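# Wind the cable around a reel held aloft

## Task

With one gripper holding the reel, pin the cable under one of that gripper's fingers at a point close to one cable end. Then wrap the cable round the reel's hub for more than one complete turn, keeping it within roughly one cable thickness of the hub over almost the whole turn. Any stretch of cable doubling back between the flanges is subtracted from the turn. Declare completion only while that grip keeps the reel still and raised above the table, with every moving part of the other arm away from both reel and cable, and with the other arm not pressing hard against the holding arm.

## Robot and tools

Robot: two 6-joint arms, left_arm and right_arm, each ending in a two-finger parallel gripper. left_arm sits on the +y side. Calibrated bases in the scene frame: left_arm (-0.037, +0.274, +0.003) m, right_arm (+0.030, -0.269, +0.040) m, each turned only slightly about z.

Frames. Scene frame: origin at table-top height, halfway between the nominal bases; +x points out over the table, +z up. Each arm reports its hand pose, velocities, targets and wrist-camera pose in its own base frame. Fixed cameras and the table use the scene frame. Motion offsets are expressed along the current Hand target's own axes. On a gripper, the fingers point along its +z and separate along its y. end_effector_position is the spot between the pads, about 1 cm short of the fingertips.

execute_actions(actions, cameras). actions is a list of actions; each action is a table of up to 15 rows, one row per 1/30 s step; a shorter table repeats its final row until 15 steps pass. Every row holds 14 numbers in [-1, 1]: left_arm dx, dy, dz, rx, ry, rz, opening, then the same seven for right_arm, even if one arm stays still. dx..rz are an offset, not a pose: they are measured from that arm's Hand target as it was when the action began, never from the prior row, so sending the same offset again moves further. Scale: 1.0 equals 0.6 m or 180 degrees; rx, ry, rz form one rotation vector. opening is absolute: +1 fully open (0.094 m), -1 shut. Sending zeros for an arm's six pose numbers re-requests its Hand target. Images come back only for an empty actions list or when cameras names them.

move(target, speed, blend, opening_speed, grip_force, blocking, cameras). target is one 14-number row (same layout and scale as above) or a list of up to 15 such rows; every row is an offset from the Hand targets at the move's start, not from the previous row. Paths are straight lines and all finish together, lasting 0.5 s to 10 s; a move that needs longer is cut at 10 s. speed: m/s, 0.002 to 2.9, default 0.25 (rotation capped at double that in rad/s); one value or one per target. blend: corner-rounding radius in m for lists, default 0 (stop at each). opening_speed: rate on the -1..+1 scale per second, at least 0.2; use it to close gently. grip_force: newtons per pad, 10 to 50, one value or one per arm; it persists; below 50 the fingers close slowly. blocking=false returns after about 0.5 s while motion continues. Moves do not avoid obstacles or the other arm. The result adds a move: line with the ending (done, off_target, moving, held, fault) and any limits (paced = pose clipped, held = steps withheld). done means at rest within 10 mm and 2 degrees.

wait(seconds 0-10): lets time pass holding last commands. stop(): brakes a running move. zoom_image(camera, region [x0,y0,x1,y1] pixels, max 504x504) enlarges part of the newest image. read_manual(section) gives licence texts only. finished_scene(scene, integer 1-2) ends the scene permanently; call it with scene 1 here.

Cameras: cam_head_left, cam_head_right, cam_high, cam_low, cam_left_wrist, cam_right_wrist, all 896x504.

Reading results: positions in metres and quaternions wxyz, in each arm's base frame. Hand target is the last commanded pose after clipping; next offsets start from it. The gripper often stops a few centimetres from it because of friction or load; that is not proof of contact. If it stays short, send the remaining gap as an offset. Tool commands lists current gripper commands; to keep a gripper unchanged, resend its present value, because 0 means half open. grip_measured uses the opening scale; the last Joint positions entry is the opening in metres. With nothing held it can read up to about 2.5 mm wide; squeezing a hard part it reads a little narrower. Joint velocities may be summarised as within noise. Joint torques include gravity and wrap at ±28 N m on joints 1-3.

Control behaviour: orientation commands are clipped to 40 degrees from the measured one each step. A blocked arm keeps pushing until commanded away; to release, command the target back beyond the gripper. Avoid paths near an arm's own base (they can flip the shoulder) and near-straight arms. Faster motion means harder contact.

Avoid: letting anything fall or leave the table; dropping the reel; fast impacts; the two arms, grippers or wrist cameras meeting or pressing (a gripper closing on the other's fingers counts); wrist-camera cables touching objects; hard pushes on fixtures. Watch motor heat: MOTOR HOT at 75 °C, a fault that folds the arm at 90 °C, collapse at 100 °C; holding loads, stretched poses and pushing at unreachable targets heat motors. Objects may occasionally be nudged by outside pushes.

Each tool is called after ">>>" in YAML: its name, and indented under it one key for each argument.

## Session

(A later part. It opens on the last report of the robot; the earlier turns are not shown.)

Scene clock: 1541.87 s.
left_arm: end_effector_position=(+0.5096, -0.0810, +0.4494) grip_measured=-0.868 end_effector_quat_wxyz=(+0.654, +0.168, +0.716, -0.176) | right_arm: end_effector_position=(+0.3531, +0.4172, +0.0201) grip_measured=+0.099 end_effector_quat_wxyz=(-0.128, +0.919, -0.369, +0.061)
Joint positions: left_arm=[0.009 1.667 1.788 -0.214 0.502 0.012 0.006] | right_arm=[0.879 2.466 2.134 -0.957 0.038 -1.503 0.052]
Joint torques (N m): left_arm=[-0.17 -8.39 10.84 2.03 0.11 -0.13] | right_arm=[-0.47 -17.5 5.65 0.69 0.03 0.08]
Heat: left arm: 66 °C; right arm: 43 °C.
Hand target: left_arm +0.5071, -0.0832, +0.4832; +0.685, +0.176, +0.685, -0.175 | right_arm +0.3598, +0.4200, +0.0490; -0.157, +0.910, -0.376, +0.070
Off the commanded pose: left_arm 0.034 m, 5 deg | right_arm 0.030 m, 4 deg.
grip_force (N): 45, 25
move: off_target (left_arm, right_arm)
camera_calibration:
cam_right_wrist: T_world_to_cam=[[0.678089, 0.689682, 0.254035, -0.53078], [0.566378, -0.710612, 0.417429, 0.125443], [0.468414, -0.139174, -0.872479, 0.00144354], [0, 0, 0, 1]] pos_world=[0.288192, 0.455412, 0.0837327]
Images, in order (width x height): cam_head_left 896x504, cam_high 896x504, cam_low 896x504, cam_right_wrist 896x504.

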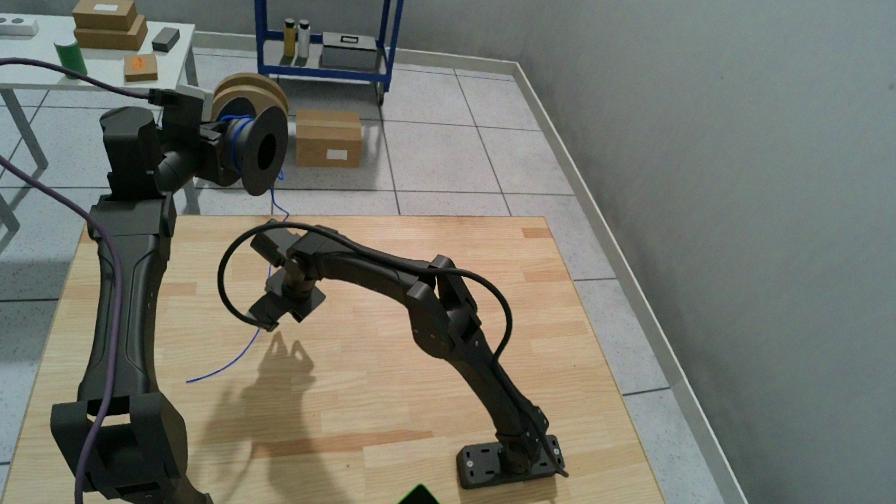

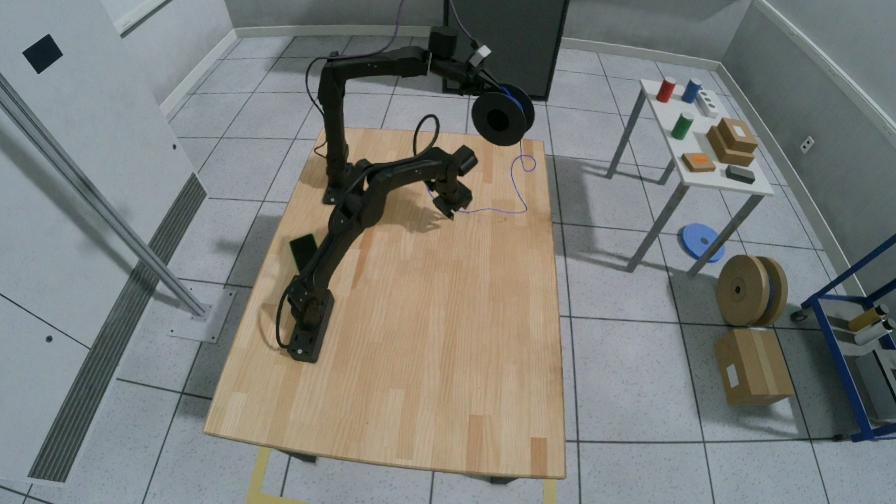

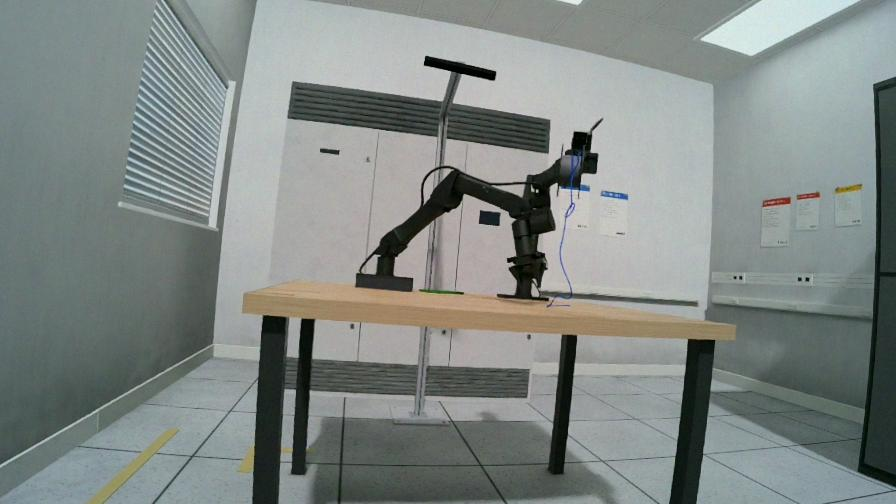

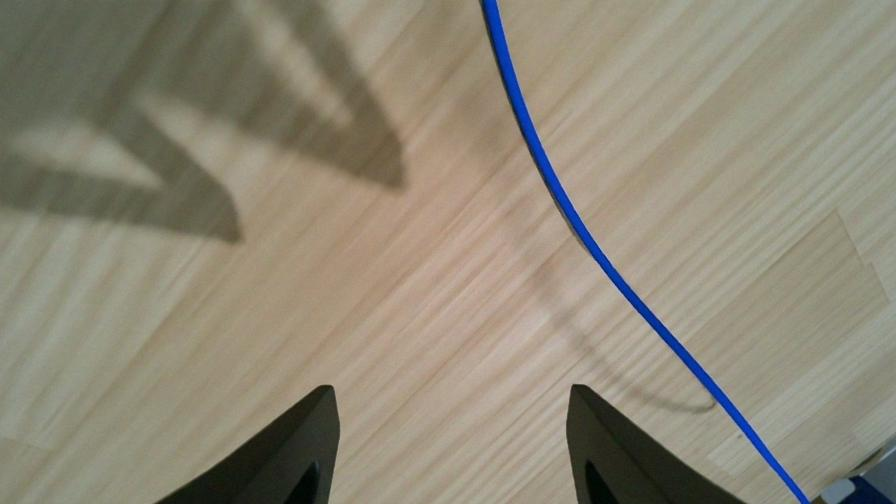

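>>> move:
  target:
    - [0,0,0,0,0,0,-1,0.026,-0.132,0.0566,0,0,0,0.1]
    - [0,0,0,0,0,0,-1,0.026,-0.087,0.182,0,0,0,0.1]
  speed: 0.15
  cameras: ["cam_head_left","cam_right_wrist","cam_low"]

Scene clock: 1554.40 s.
left_arm: end_effector_position=(+0.5102, -0.0777, +0.4493) grip_measured=-0.868 end_effector_quat_wxyz=(+0.655, +0.166, +0.716, -0.174) | right_arm: end_effector_position=(+0.4315, +0.4696, -0.0164) grip_measured=+0.099 end_effector_quat_wxyz=(-0.205, +0.900, -0.373, +0.094)
Joint positions: left_arm=[0.015 1.667 1.788 -0.214 0.5 0.013 0.006] | right_arm=[0.837 2.941 2.85 -1.027 0.038 -1.528 0.052]
Joint torques (N m): left_arm=[-0.66 -8.4 10.8 2.03 0.14 -0.14] | right_arm=[-0.54 -11.52 7.42 0.92 -0.15 -0.07]
Heat: left arm: 66 °C; right arm: 44 °C.
Hand target: left_arm +0.5071, -0.0832, +0.4832; +0.685, +0.176, +0.685, -0.175 | right_arm +0.4323, +0.4694, -0.0358; -0.158, +0.910, -0.376, +0.070
Off the commanded pose: left_arm 0.034 m, 5 deg | right_arm 0.020 m, 6 deg.
elbow stopped short (right arm): the move would have taken joint 3 (elbow) straighter than the controller allows.
grip_force (N): 45, 25
move: off_target (left_arm, right_arm)
camera_calibration:
cam_right_wrist: T_world_to_cam=[[0.651063, 0.635583, 0.414911, -0.571122], [0.504278, -0.770761, 0.389399, 0.18806], [0.567292, -0.0442932, -0.822325, -0.146183], [0, 0, 0, 1]] pos_world=[0.359931, 0.501469, 0.0435247]
Images, in order (width x height): cam_head_left 896x504, cam_low 896x504, cam_right_wrist 896x504.

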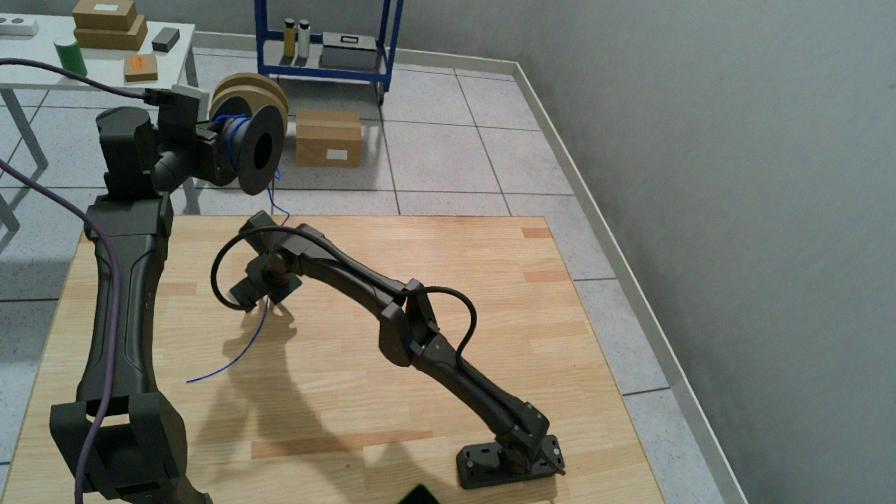

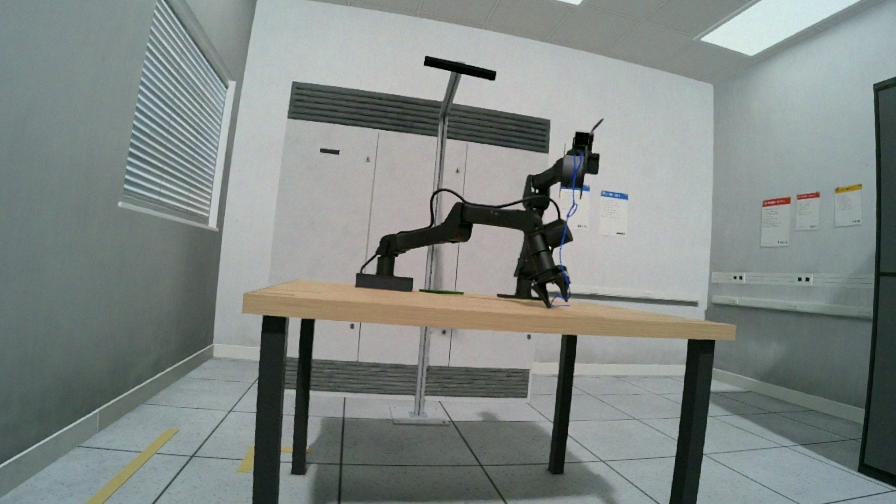

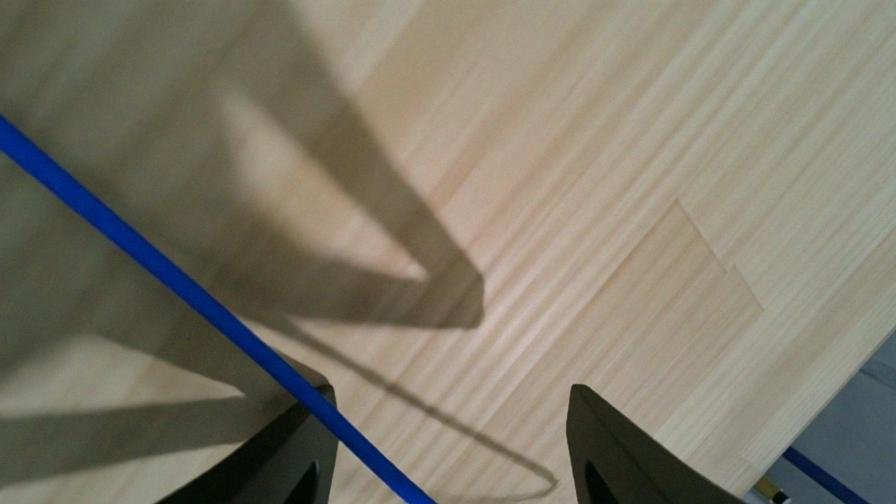

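>>> move:
  target:
    - [0,0,0,0,0,0,-1,0,-0.023,-0.063,0,0,0,0.1]
    - [0,0,0,0,0,0,-1,-0.003,0.02,-0.083,0,0,0,0.1]
    - [0,0,0,0,0,0,-1,-0.003,0.043,-0.018,0,0,0,0.1]
  speed: 0.15
  blend: [0.01,0.01,0]
  cameras: ["cam_head_left","cam_right_wrist","cam_low"]

Scene clock: 1562.07 s.
left_arm: end_effector_position=(+0.5102, -0.0777, +0.4493) grip_measured=-0.868 end_effector_quat_wxyz=(+0.655, +0.166, +0.716, -0.174) | right_arm: end_effector_position=(+0.4237, +0.4609, -0.0197) grip_measured=+0.099 end_effector_quat_wxyz=(-0.183, +0.905, -0.374, +0.086)
Joint positions: left_arm=[0.015 1.667 1.788 -0.214 0.5 0.013 0.006] | right_arm=[0.837 2.921 2.816 -1.061 0.038 -1.528 0.052]
Joint torques (N m): left_arm=[-0.66 -8.39 10.81 2.03 0.14 -0.13] | right_arm=[0.06 -14.86 3.58 0.33 -0.13 0.02]
Heat: left arm: 66 °C; right arm: 45 °C.
Hand target: left_arm +0.5071, -0.0832, +0.4832; +0.685, +0.176, +0.685, -0.175 | right_arm +0.4114, +0.4510, -0.0343; -0.158, +0.910, -0.376, +0.070
Off the commanded pose: left_arm 0.034 m, 5 deg | right_arm 0.022 m, 3 deg.
elbow stopped short (right arm): the move would have taken joint 3 (elbow) straighter than the controller allows.
grip_force (N): 45, 25
move: off_target (left_arm, right_arm)
camera_calibration:
cam_right_wrist: T_world_to_cam=[[0.663802, 0.649728, 0.370432, -0.571965], [0.517112, -0.75654, 0.400304, 0.174817], [0.540335, -0.0741679, -0.838175, -0.120027], [0, 0, 0, 1]] pos_world=[0.354127, 0.494976, 0.0412903]
Images, in order (width x height): cam_head_left 896x504, cam_low 896x504, cam_right_wrist 896x504.

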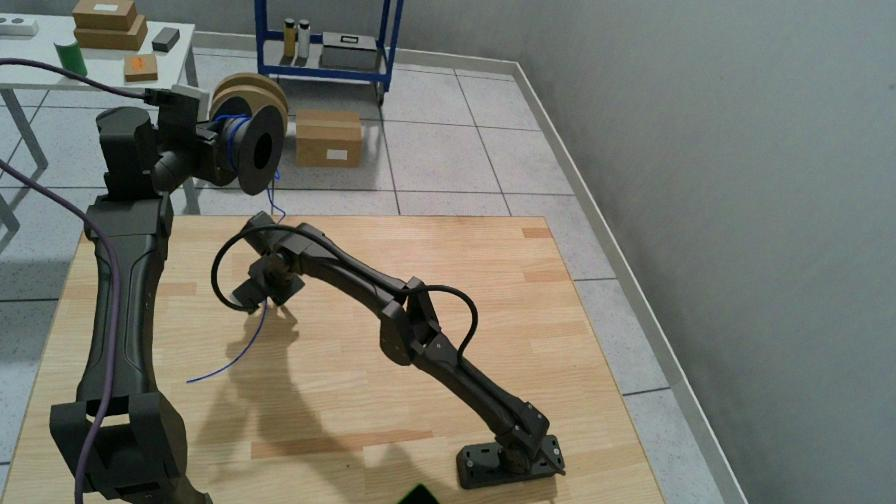

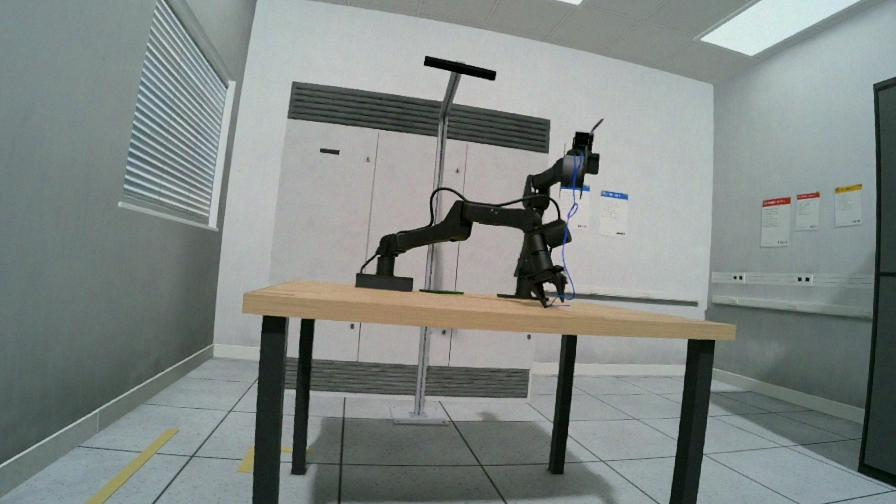

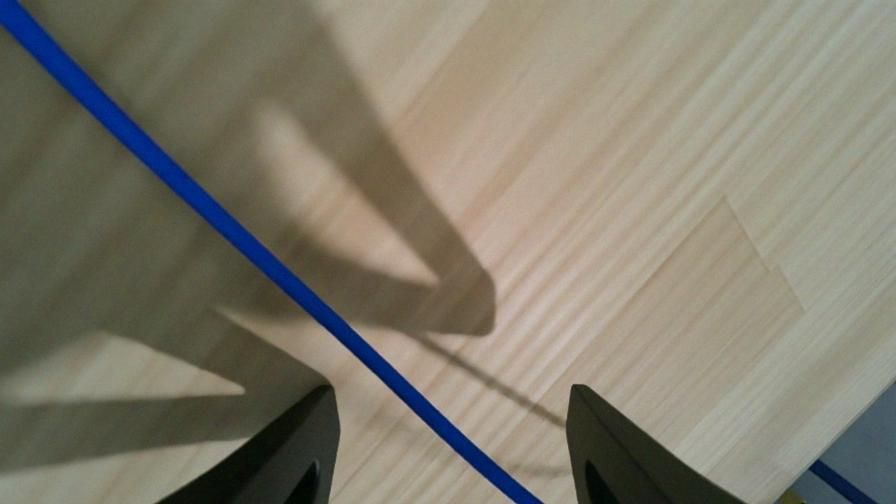

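>>> move:
  target: [0,0,0,0,0,0,-1,0,0,0,0,0,0,-1]
  opening_speed: 0.8
  cameras: ["cam_right_wrist","cam_low"]

>>> zoom_image:
  camera: "cam_low"
  region: [500, 120, 640, 320]

Scene clock: 1568.67 s.
left_arm: end_effector_position=(+0.5102, -0.0777, +0.4493) grip_measured=-0.868 end_effector_quat_wxyz=(+0.655, +0.166, +0.716, -0.174) | right_arm: end_effector_position=(+0.4144, +0.4507, -0.0284) grip_measured=-0.928 end_effector_quat_wxyz=(-0.159, +0.910, -0.376, +0.077)
Joint positions: left_arm=[0.015 1.667 1.788 -0.214 0.5 0.013 0.006] | right_arm=[0.837 2.869 2.696 -1.045 0.038 -1.528 0.003]
Joint torques (N m): left_arm=[-0.66 -8.4 10.81 2.03 0.14 -0.14] | right_arm=[0.2 -14.83 4.29 0.84 -0.16 0.04]
Heat: left arm: 66 °C; right arm: 45 °C.
Hand target: left_arm +0.5071, -0.0831, +0.4832; +0.685, +0.176, +0.685, -0.175 | right_arm +0.4113, +0.4509, -0.0345; -0.157, +0.910, -0.376, +0.070
Off the commanded pose: left_arm 0.034 m, 5 deg | right_arm 0.007 m, 1 deg.
grip_force (N): 45, 25
move: off_target (left_arm)
camera_calibration:
cam_right_wrist: T_world_to_cam=[[0.675947, 0.663118, 0.321512, -0.568396], [0.531318, -0.740836, 0.41093, 0.162642], [0.510683, -0.106942, -0.853092, -0.0964236], [0, 0, 0, 1]] pos_world=[0.347033, 0.487093, 0.0336531]
Images, in order (width x height): cam_low 896x504, cam_right_wrist 896x504.

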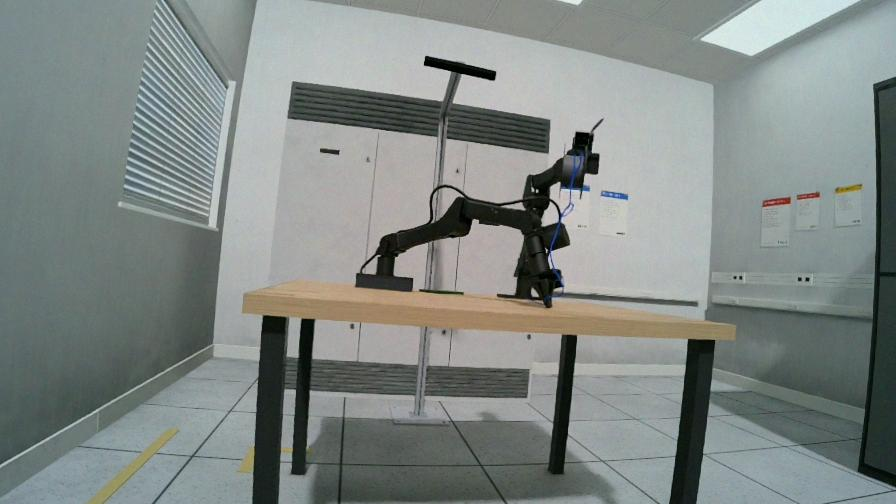

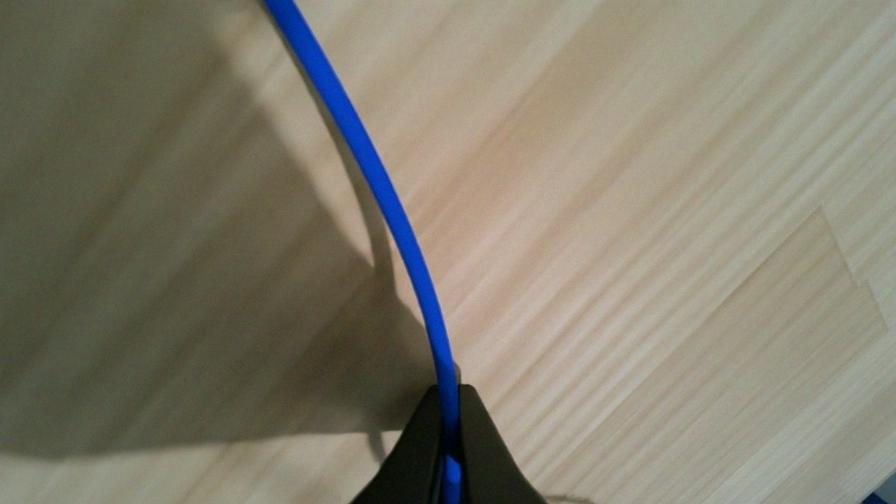

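Scaled by 2.520 from the camera's 896x504 image, which has a finer 1280x720 frame.

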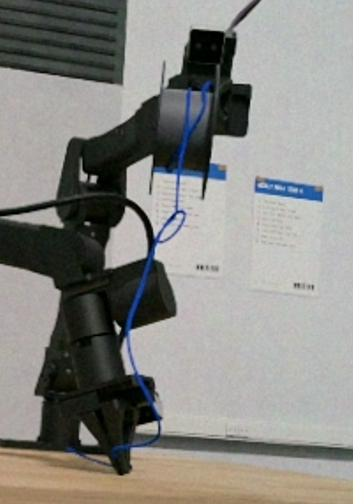

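>>> move:
  target:
    - [0,0,0,0,0,0,-1,-0.1885,0.203,-0.347,0.385,-0.1,-0.0705,-1]
    - [0.2035,-0.2325,0,0,0,0,-1,-0.271,0.324,-0.497,0.385,-0.1,-0.0705,-1]
  speed: 0.15
  blend: [0.02,0]
  cameras: ["all"]

>>> zoom_image:
  camera: "cam_low"
  region: [450, 120, 620, 320]

>>> zoom_image:
  camera: "cam_head_left"
  region: [160, 150, 400, 430]

Scene clock: 1590.77 s.
left_arm: end_effector_position=(+0.4447, -0.2094, +0.3186) grip_measured=-0.868 end_effector_quat_wxyz=(+0.639, +0.189, +0.727, -0.170) | right_arm: end_effector_position=(+0.0953, +0.3681, +0.1676) grip_measured=-0.929 end_effector_quat_wxyz=(+0.678, -0.705, +0.143, -0.154)
Joint positions: left_arm=[-0.401 1.469 1.107 0.235 0.111 0.009 0.006] | right_arm=[1.462 1.444 0.26 1.148 0.314 -1.583 0.003]
Joint torques (N m): left_arm=[-0.02 -10.89 7.45 2.48 -0.1 -0.1] | right_arm=[0.47 -6.35 4.93 1.73 0.05 0.07]
Heat: left arm: 66 °C; right arm: 46 °C.
Hand target: left_arm +0.4401, -0.2052, +0.3609; +0.685, +0.176, +0.685, -0.175 | right_arm +0.0941, +0.3662, +0.1783; +0.689, -0.693, +0.146, -0.152
Off the commanded pose: left_arm 0.043 m, 7 deg | right_arm 0.011 m, 2 deg.
grip_force (N): 45, 25
move: off_target (left_arm, right_arm)
camera_calibration:
cam_left_wrist: T_world_to_cam=[[-0.471018, -0.882114, -0.00416328, 0.0257144], [-0.468817, 0.254324, -0.84589, 0.566535], [0.74723, -0.396477, -0.533341, -0.15123], [0, 0, 0, 1]] pos_world=[0.390717, -0.18136, 0.398676]
cam_right_wrist: T_world_to_cam=[[0.0169109, 0.058941, 0.998118, -0.189079], [0.656737, -0.753381, 0.0333618, 0.246468], [0.75393, 0.654937, -0.0514491, -0.213024], [0, 0, 0, 1]] pos_world=[0.00193803, 0.336346, 0.169541]

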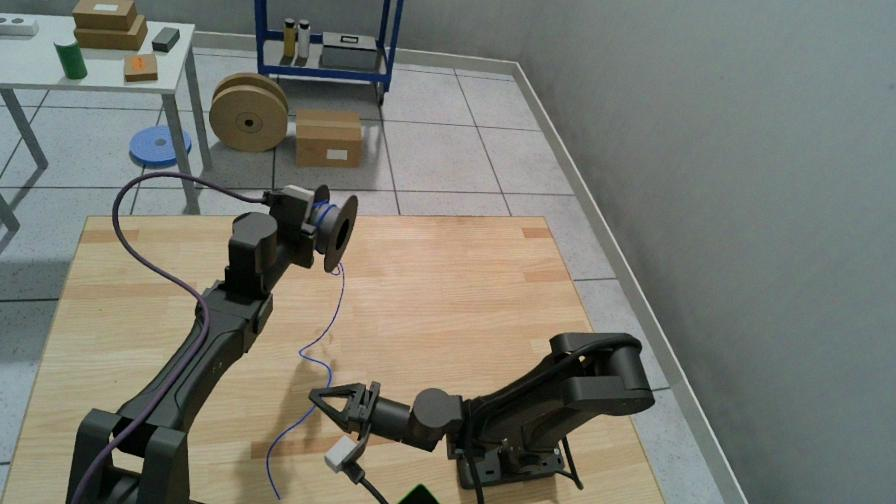

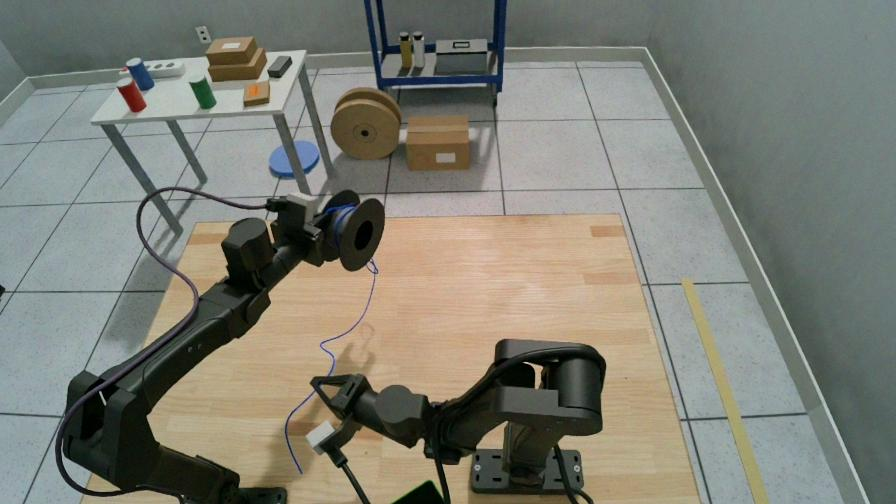

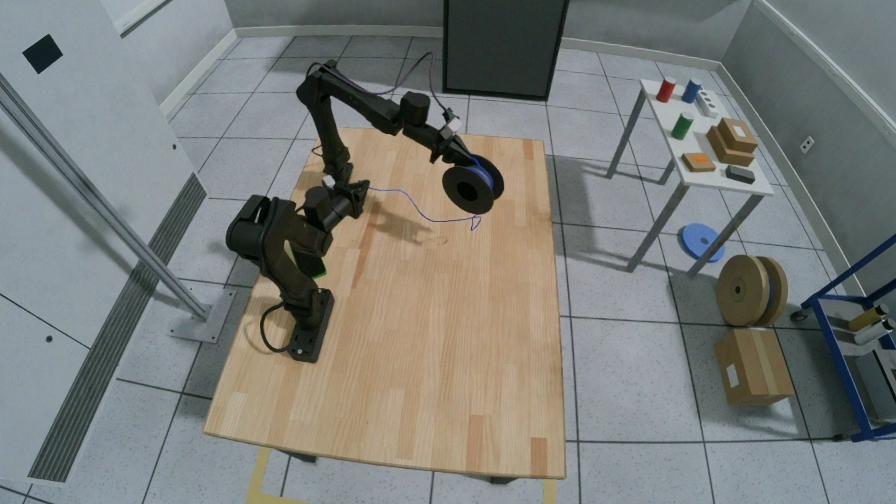

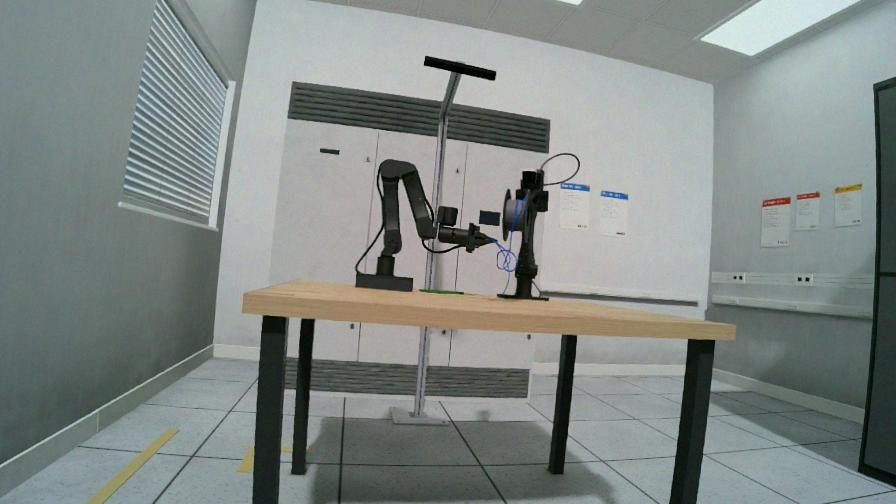

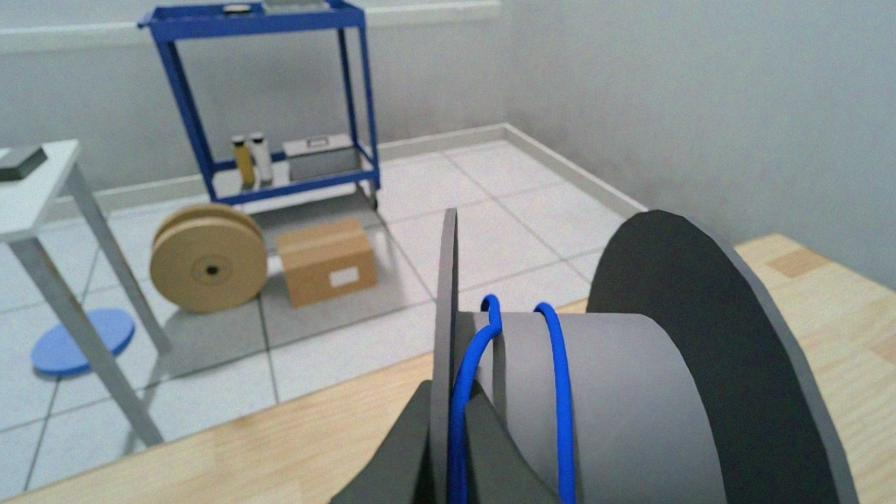

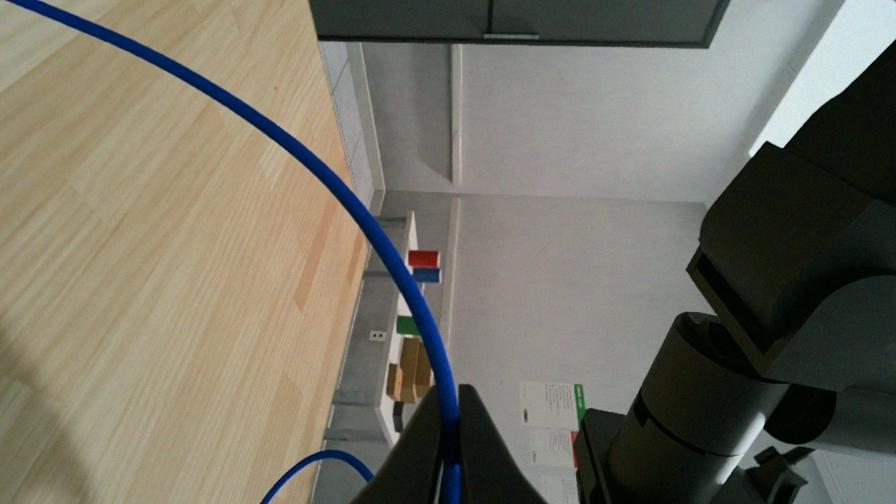

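Scaled by 2.520 from the camera's 896x504 image, which has a finer 1280x720 frame.

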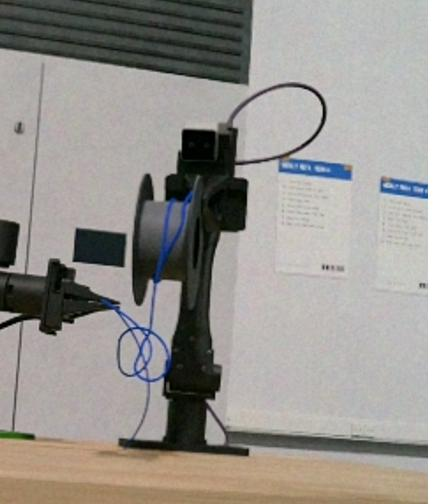

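Scaled by 1.800 from the camera's 896x504 image, which has a finer 1280x720 frame.

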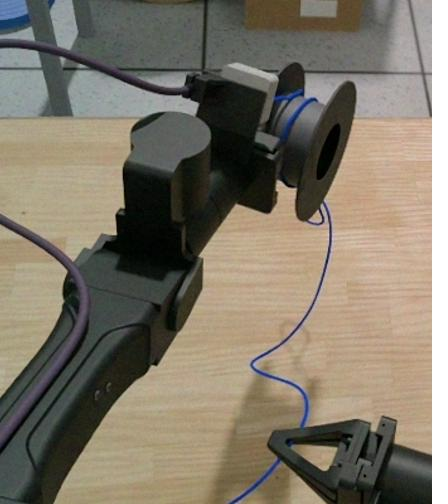

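>>> move:
  target:
    - [0,0,0,0,0,0,-1,-0.062,-0.325,-0.017,0,0,0.25,-1]
    - [0,0,0,0,0,0,-1,0.083,-0.575,-0.02,0,0,0.36,-1]
  speed: 0.15
  blend: [0.03,0]
  cameras: ["all"]

>>> zoom_image:
  camera: "cam_low"
  region: [450, 120, 620, 320]

>>> zoom_image:
  camera: "cam_head_left"
  region: [200, 150, 440, 430]

Scene clock: 1603.07 s.
left_arm: end_effector_position=(+0.4448, -0.2095, +0.3193) grip_measured=-0.868 end_effector_quat_wxyz=(+0.640, +0.189, +0.726, -0.170) | right_arm: end_effector_position=(+0.1333, +0.3395, +0.5105) grip_measured=-0.929 end_effector_quat_wxyz=(+0.656, -0.517, +0.500, +0.228)
Joint positions: left_arm=[-0.401 1.469 1.107 0.237 0.111 0.009 0.006] | right_arm=[1.249 1.173 1.606 -0.469 0.112 -0.464 0.003]
Joint torques (N m): left_arm=[-0.02 -10.84 7.47 2.45 -0.1 -0.1] | right_arm=[-0.49 -2.19 7.97 1.74 -0.16 0.21]
Heat: left arm: 67 °C; right arm: 44 °C.
Hand target: left_arm +0.4401, -0.2052, +0.3609; +0.685, +0.176, +0.685, -0.175 | right_arm +0.1320, +0.3375, +0.5239; +0.663, -0.507, +0.495, +0.241
Off the commanded pose: left_arm 0.042 m, 7 deg | right_arm 0.013 m, 2 deg.
grip_force (N): 45, 25
move: off_target (left_arm, right_arm)
camera_calibration:
cam_left_wrist: T_world_to_cam=[[-0.470972, -0.882137, -0.00442019, 0.0258375], [-0.466783, 0.253461, -0.847273, 0.566473], [0.748531, -0.396979, -0.53114, -0.152329], [0, 0, 0, 1]] pos_world=[0.390612, -0.181258, 0.399163]
cam_right_wrist: T_world_to_cam=[[0.832931, -0.339308, 0.437144, -0.217598], [0.182804, -0.576899, -0.796097, 0.615195], [0.52231, 0.743006, -0.41849, -0.016952], [0, 0, 0, 1]] pos_world=[0.0776387, 0.293668, 0.577783]

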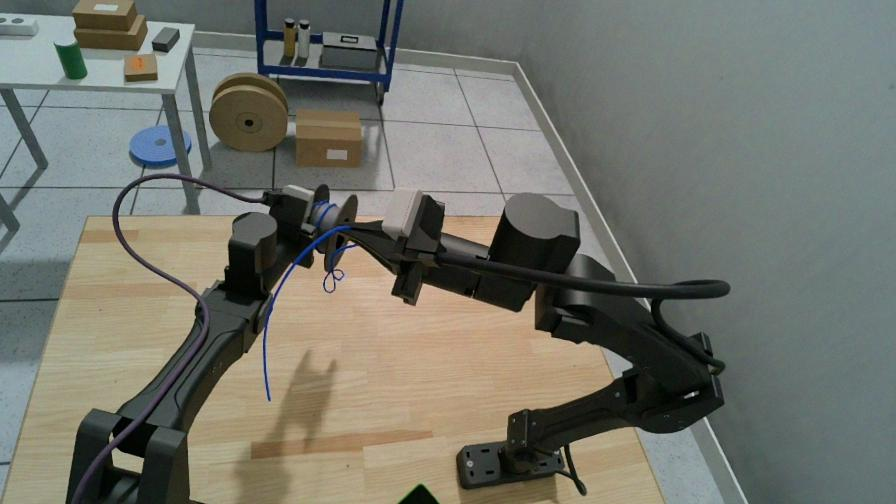

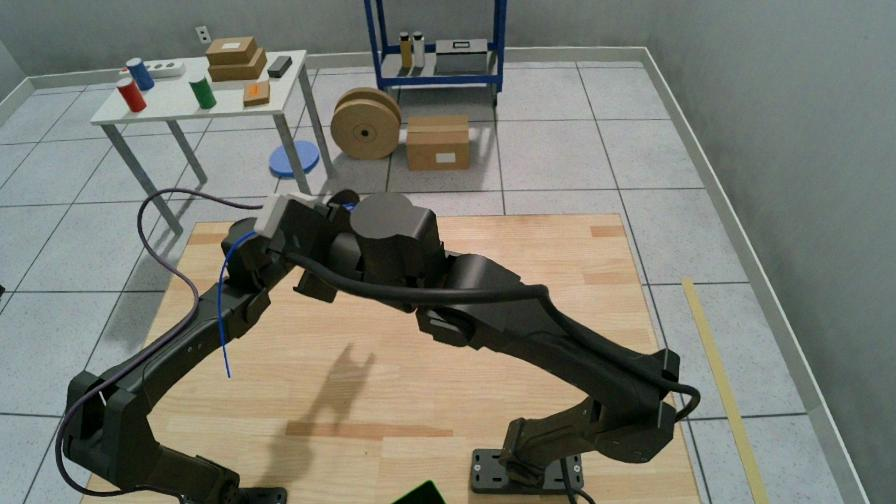

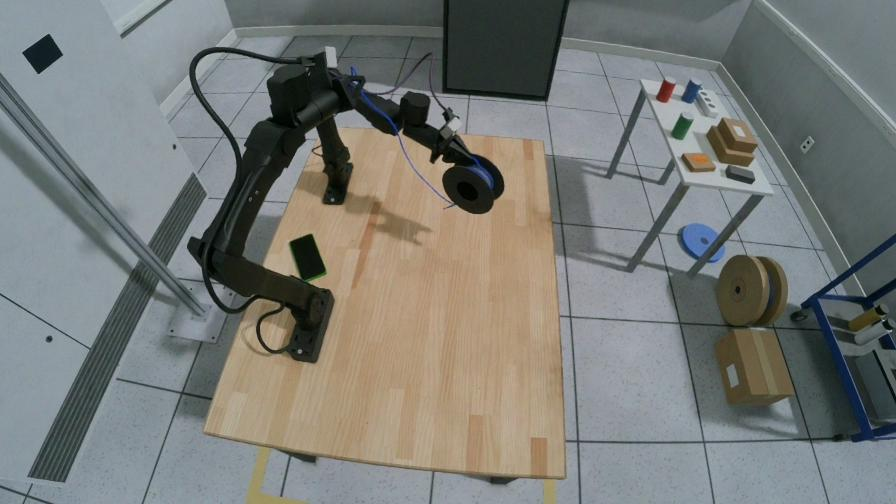

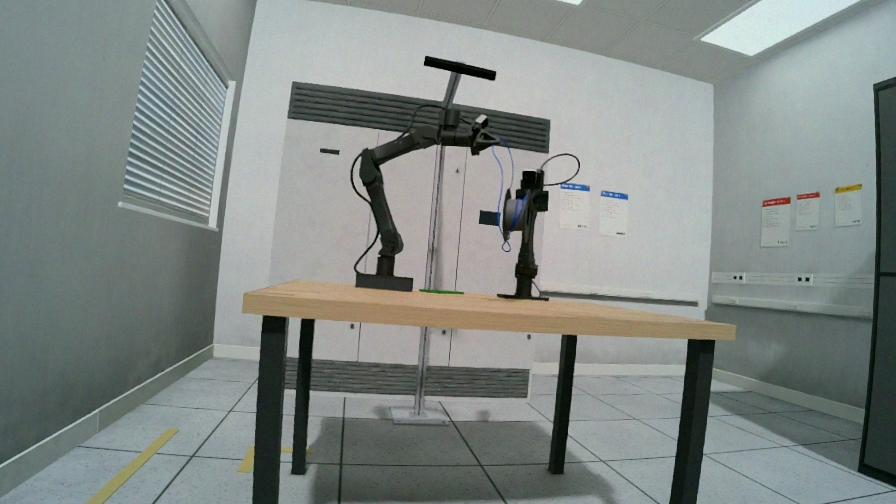

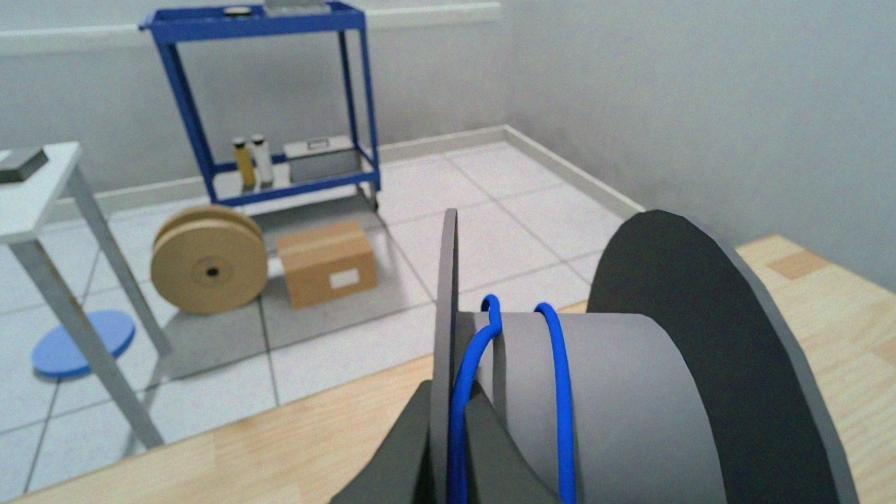

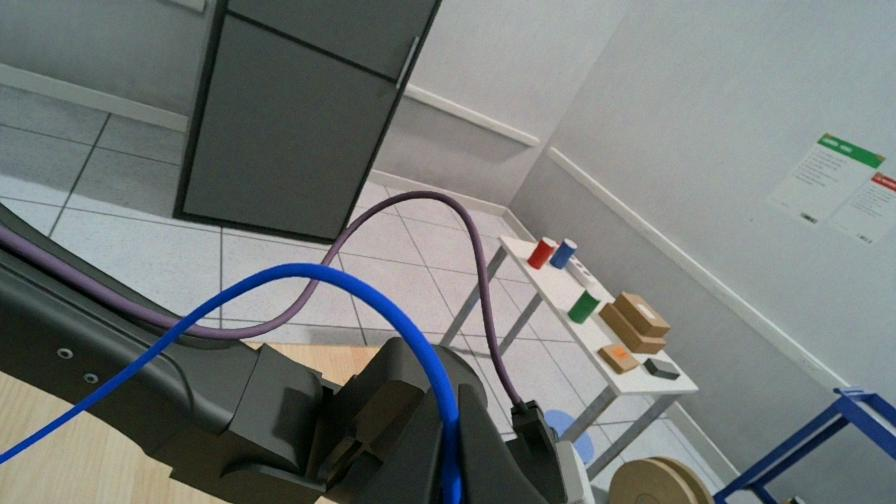

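Scaled by 2.520 from the camera's 896x504 image, which has a finer 1280x720 frame.

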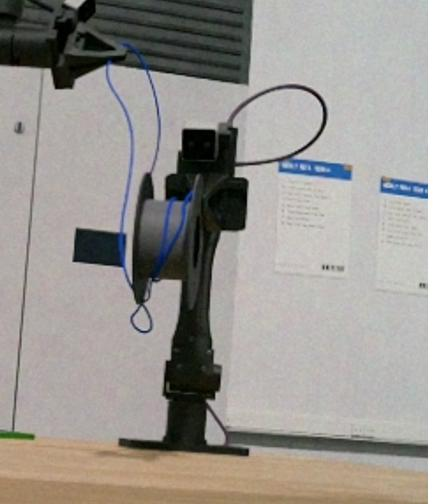

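Scaled by 1.800 from the camera's 896x504 image, which has a finer 1280x720 frame.

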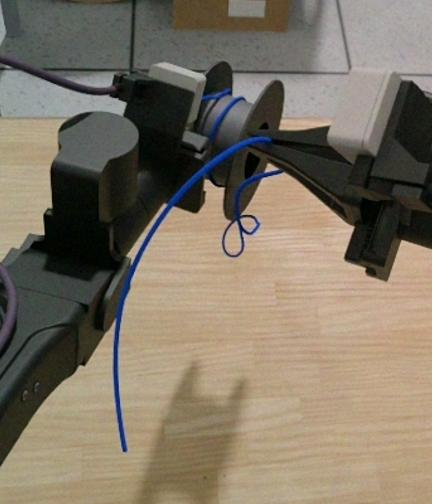

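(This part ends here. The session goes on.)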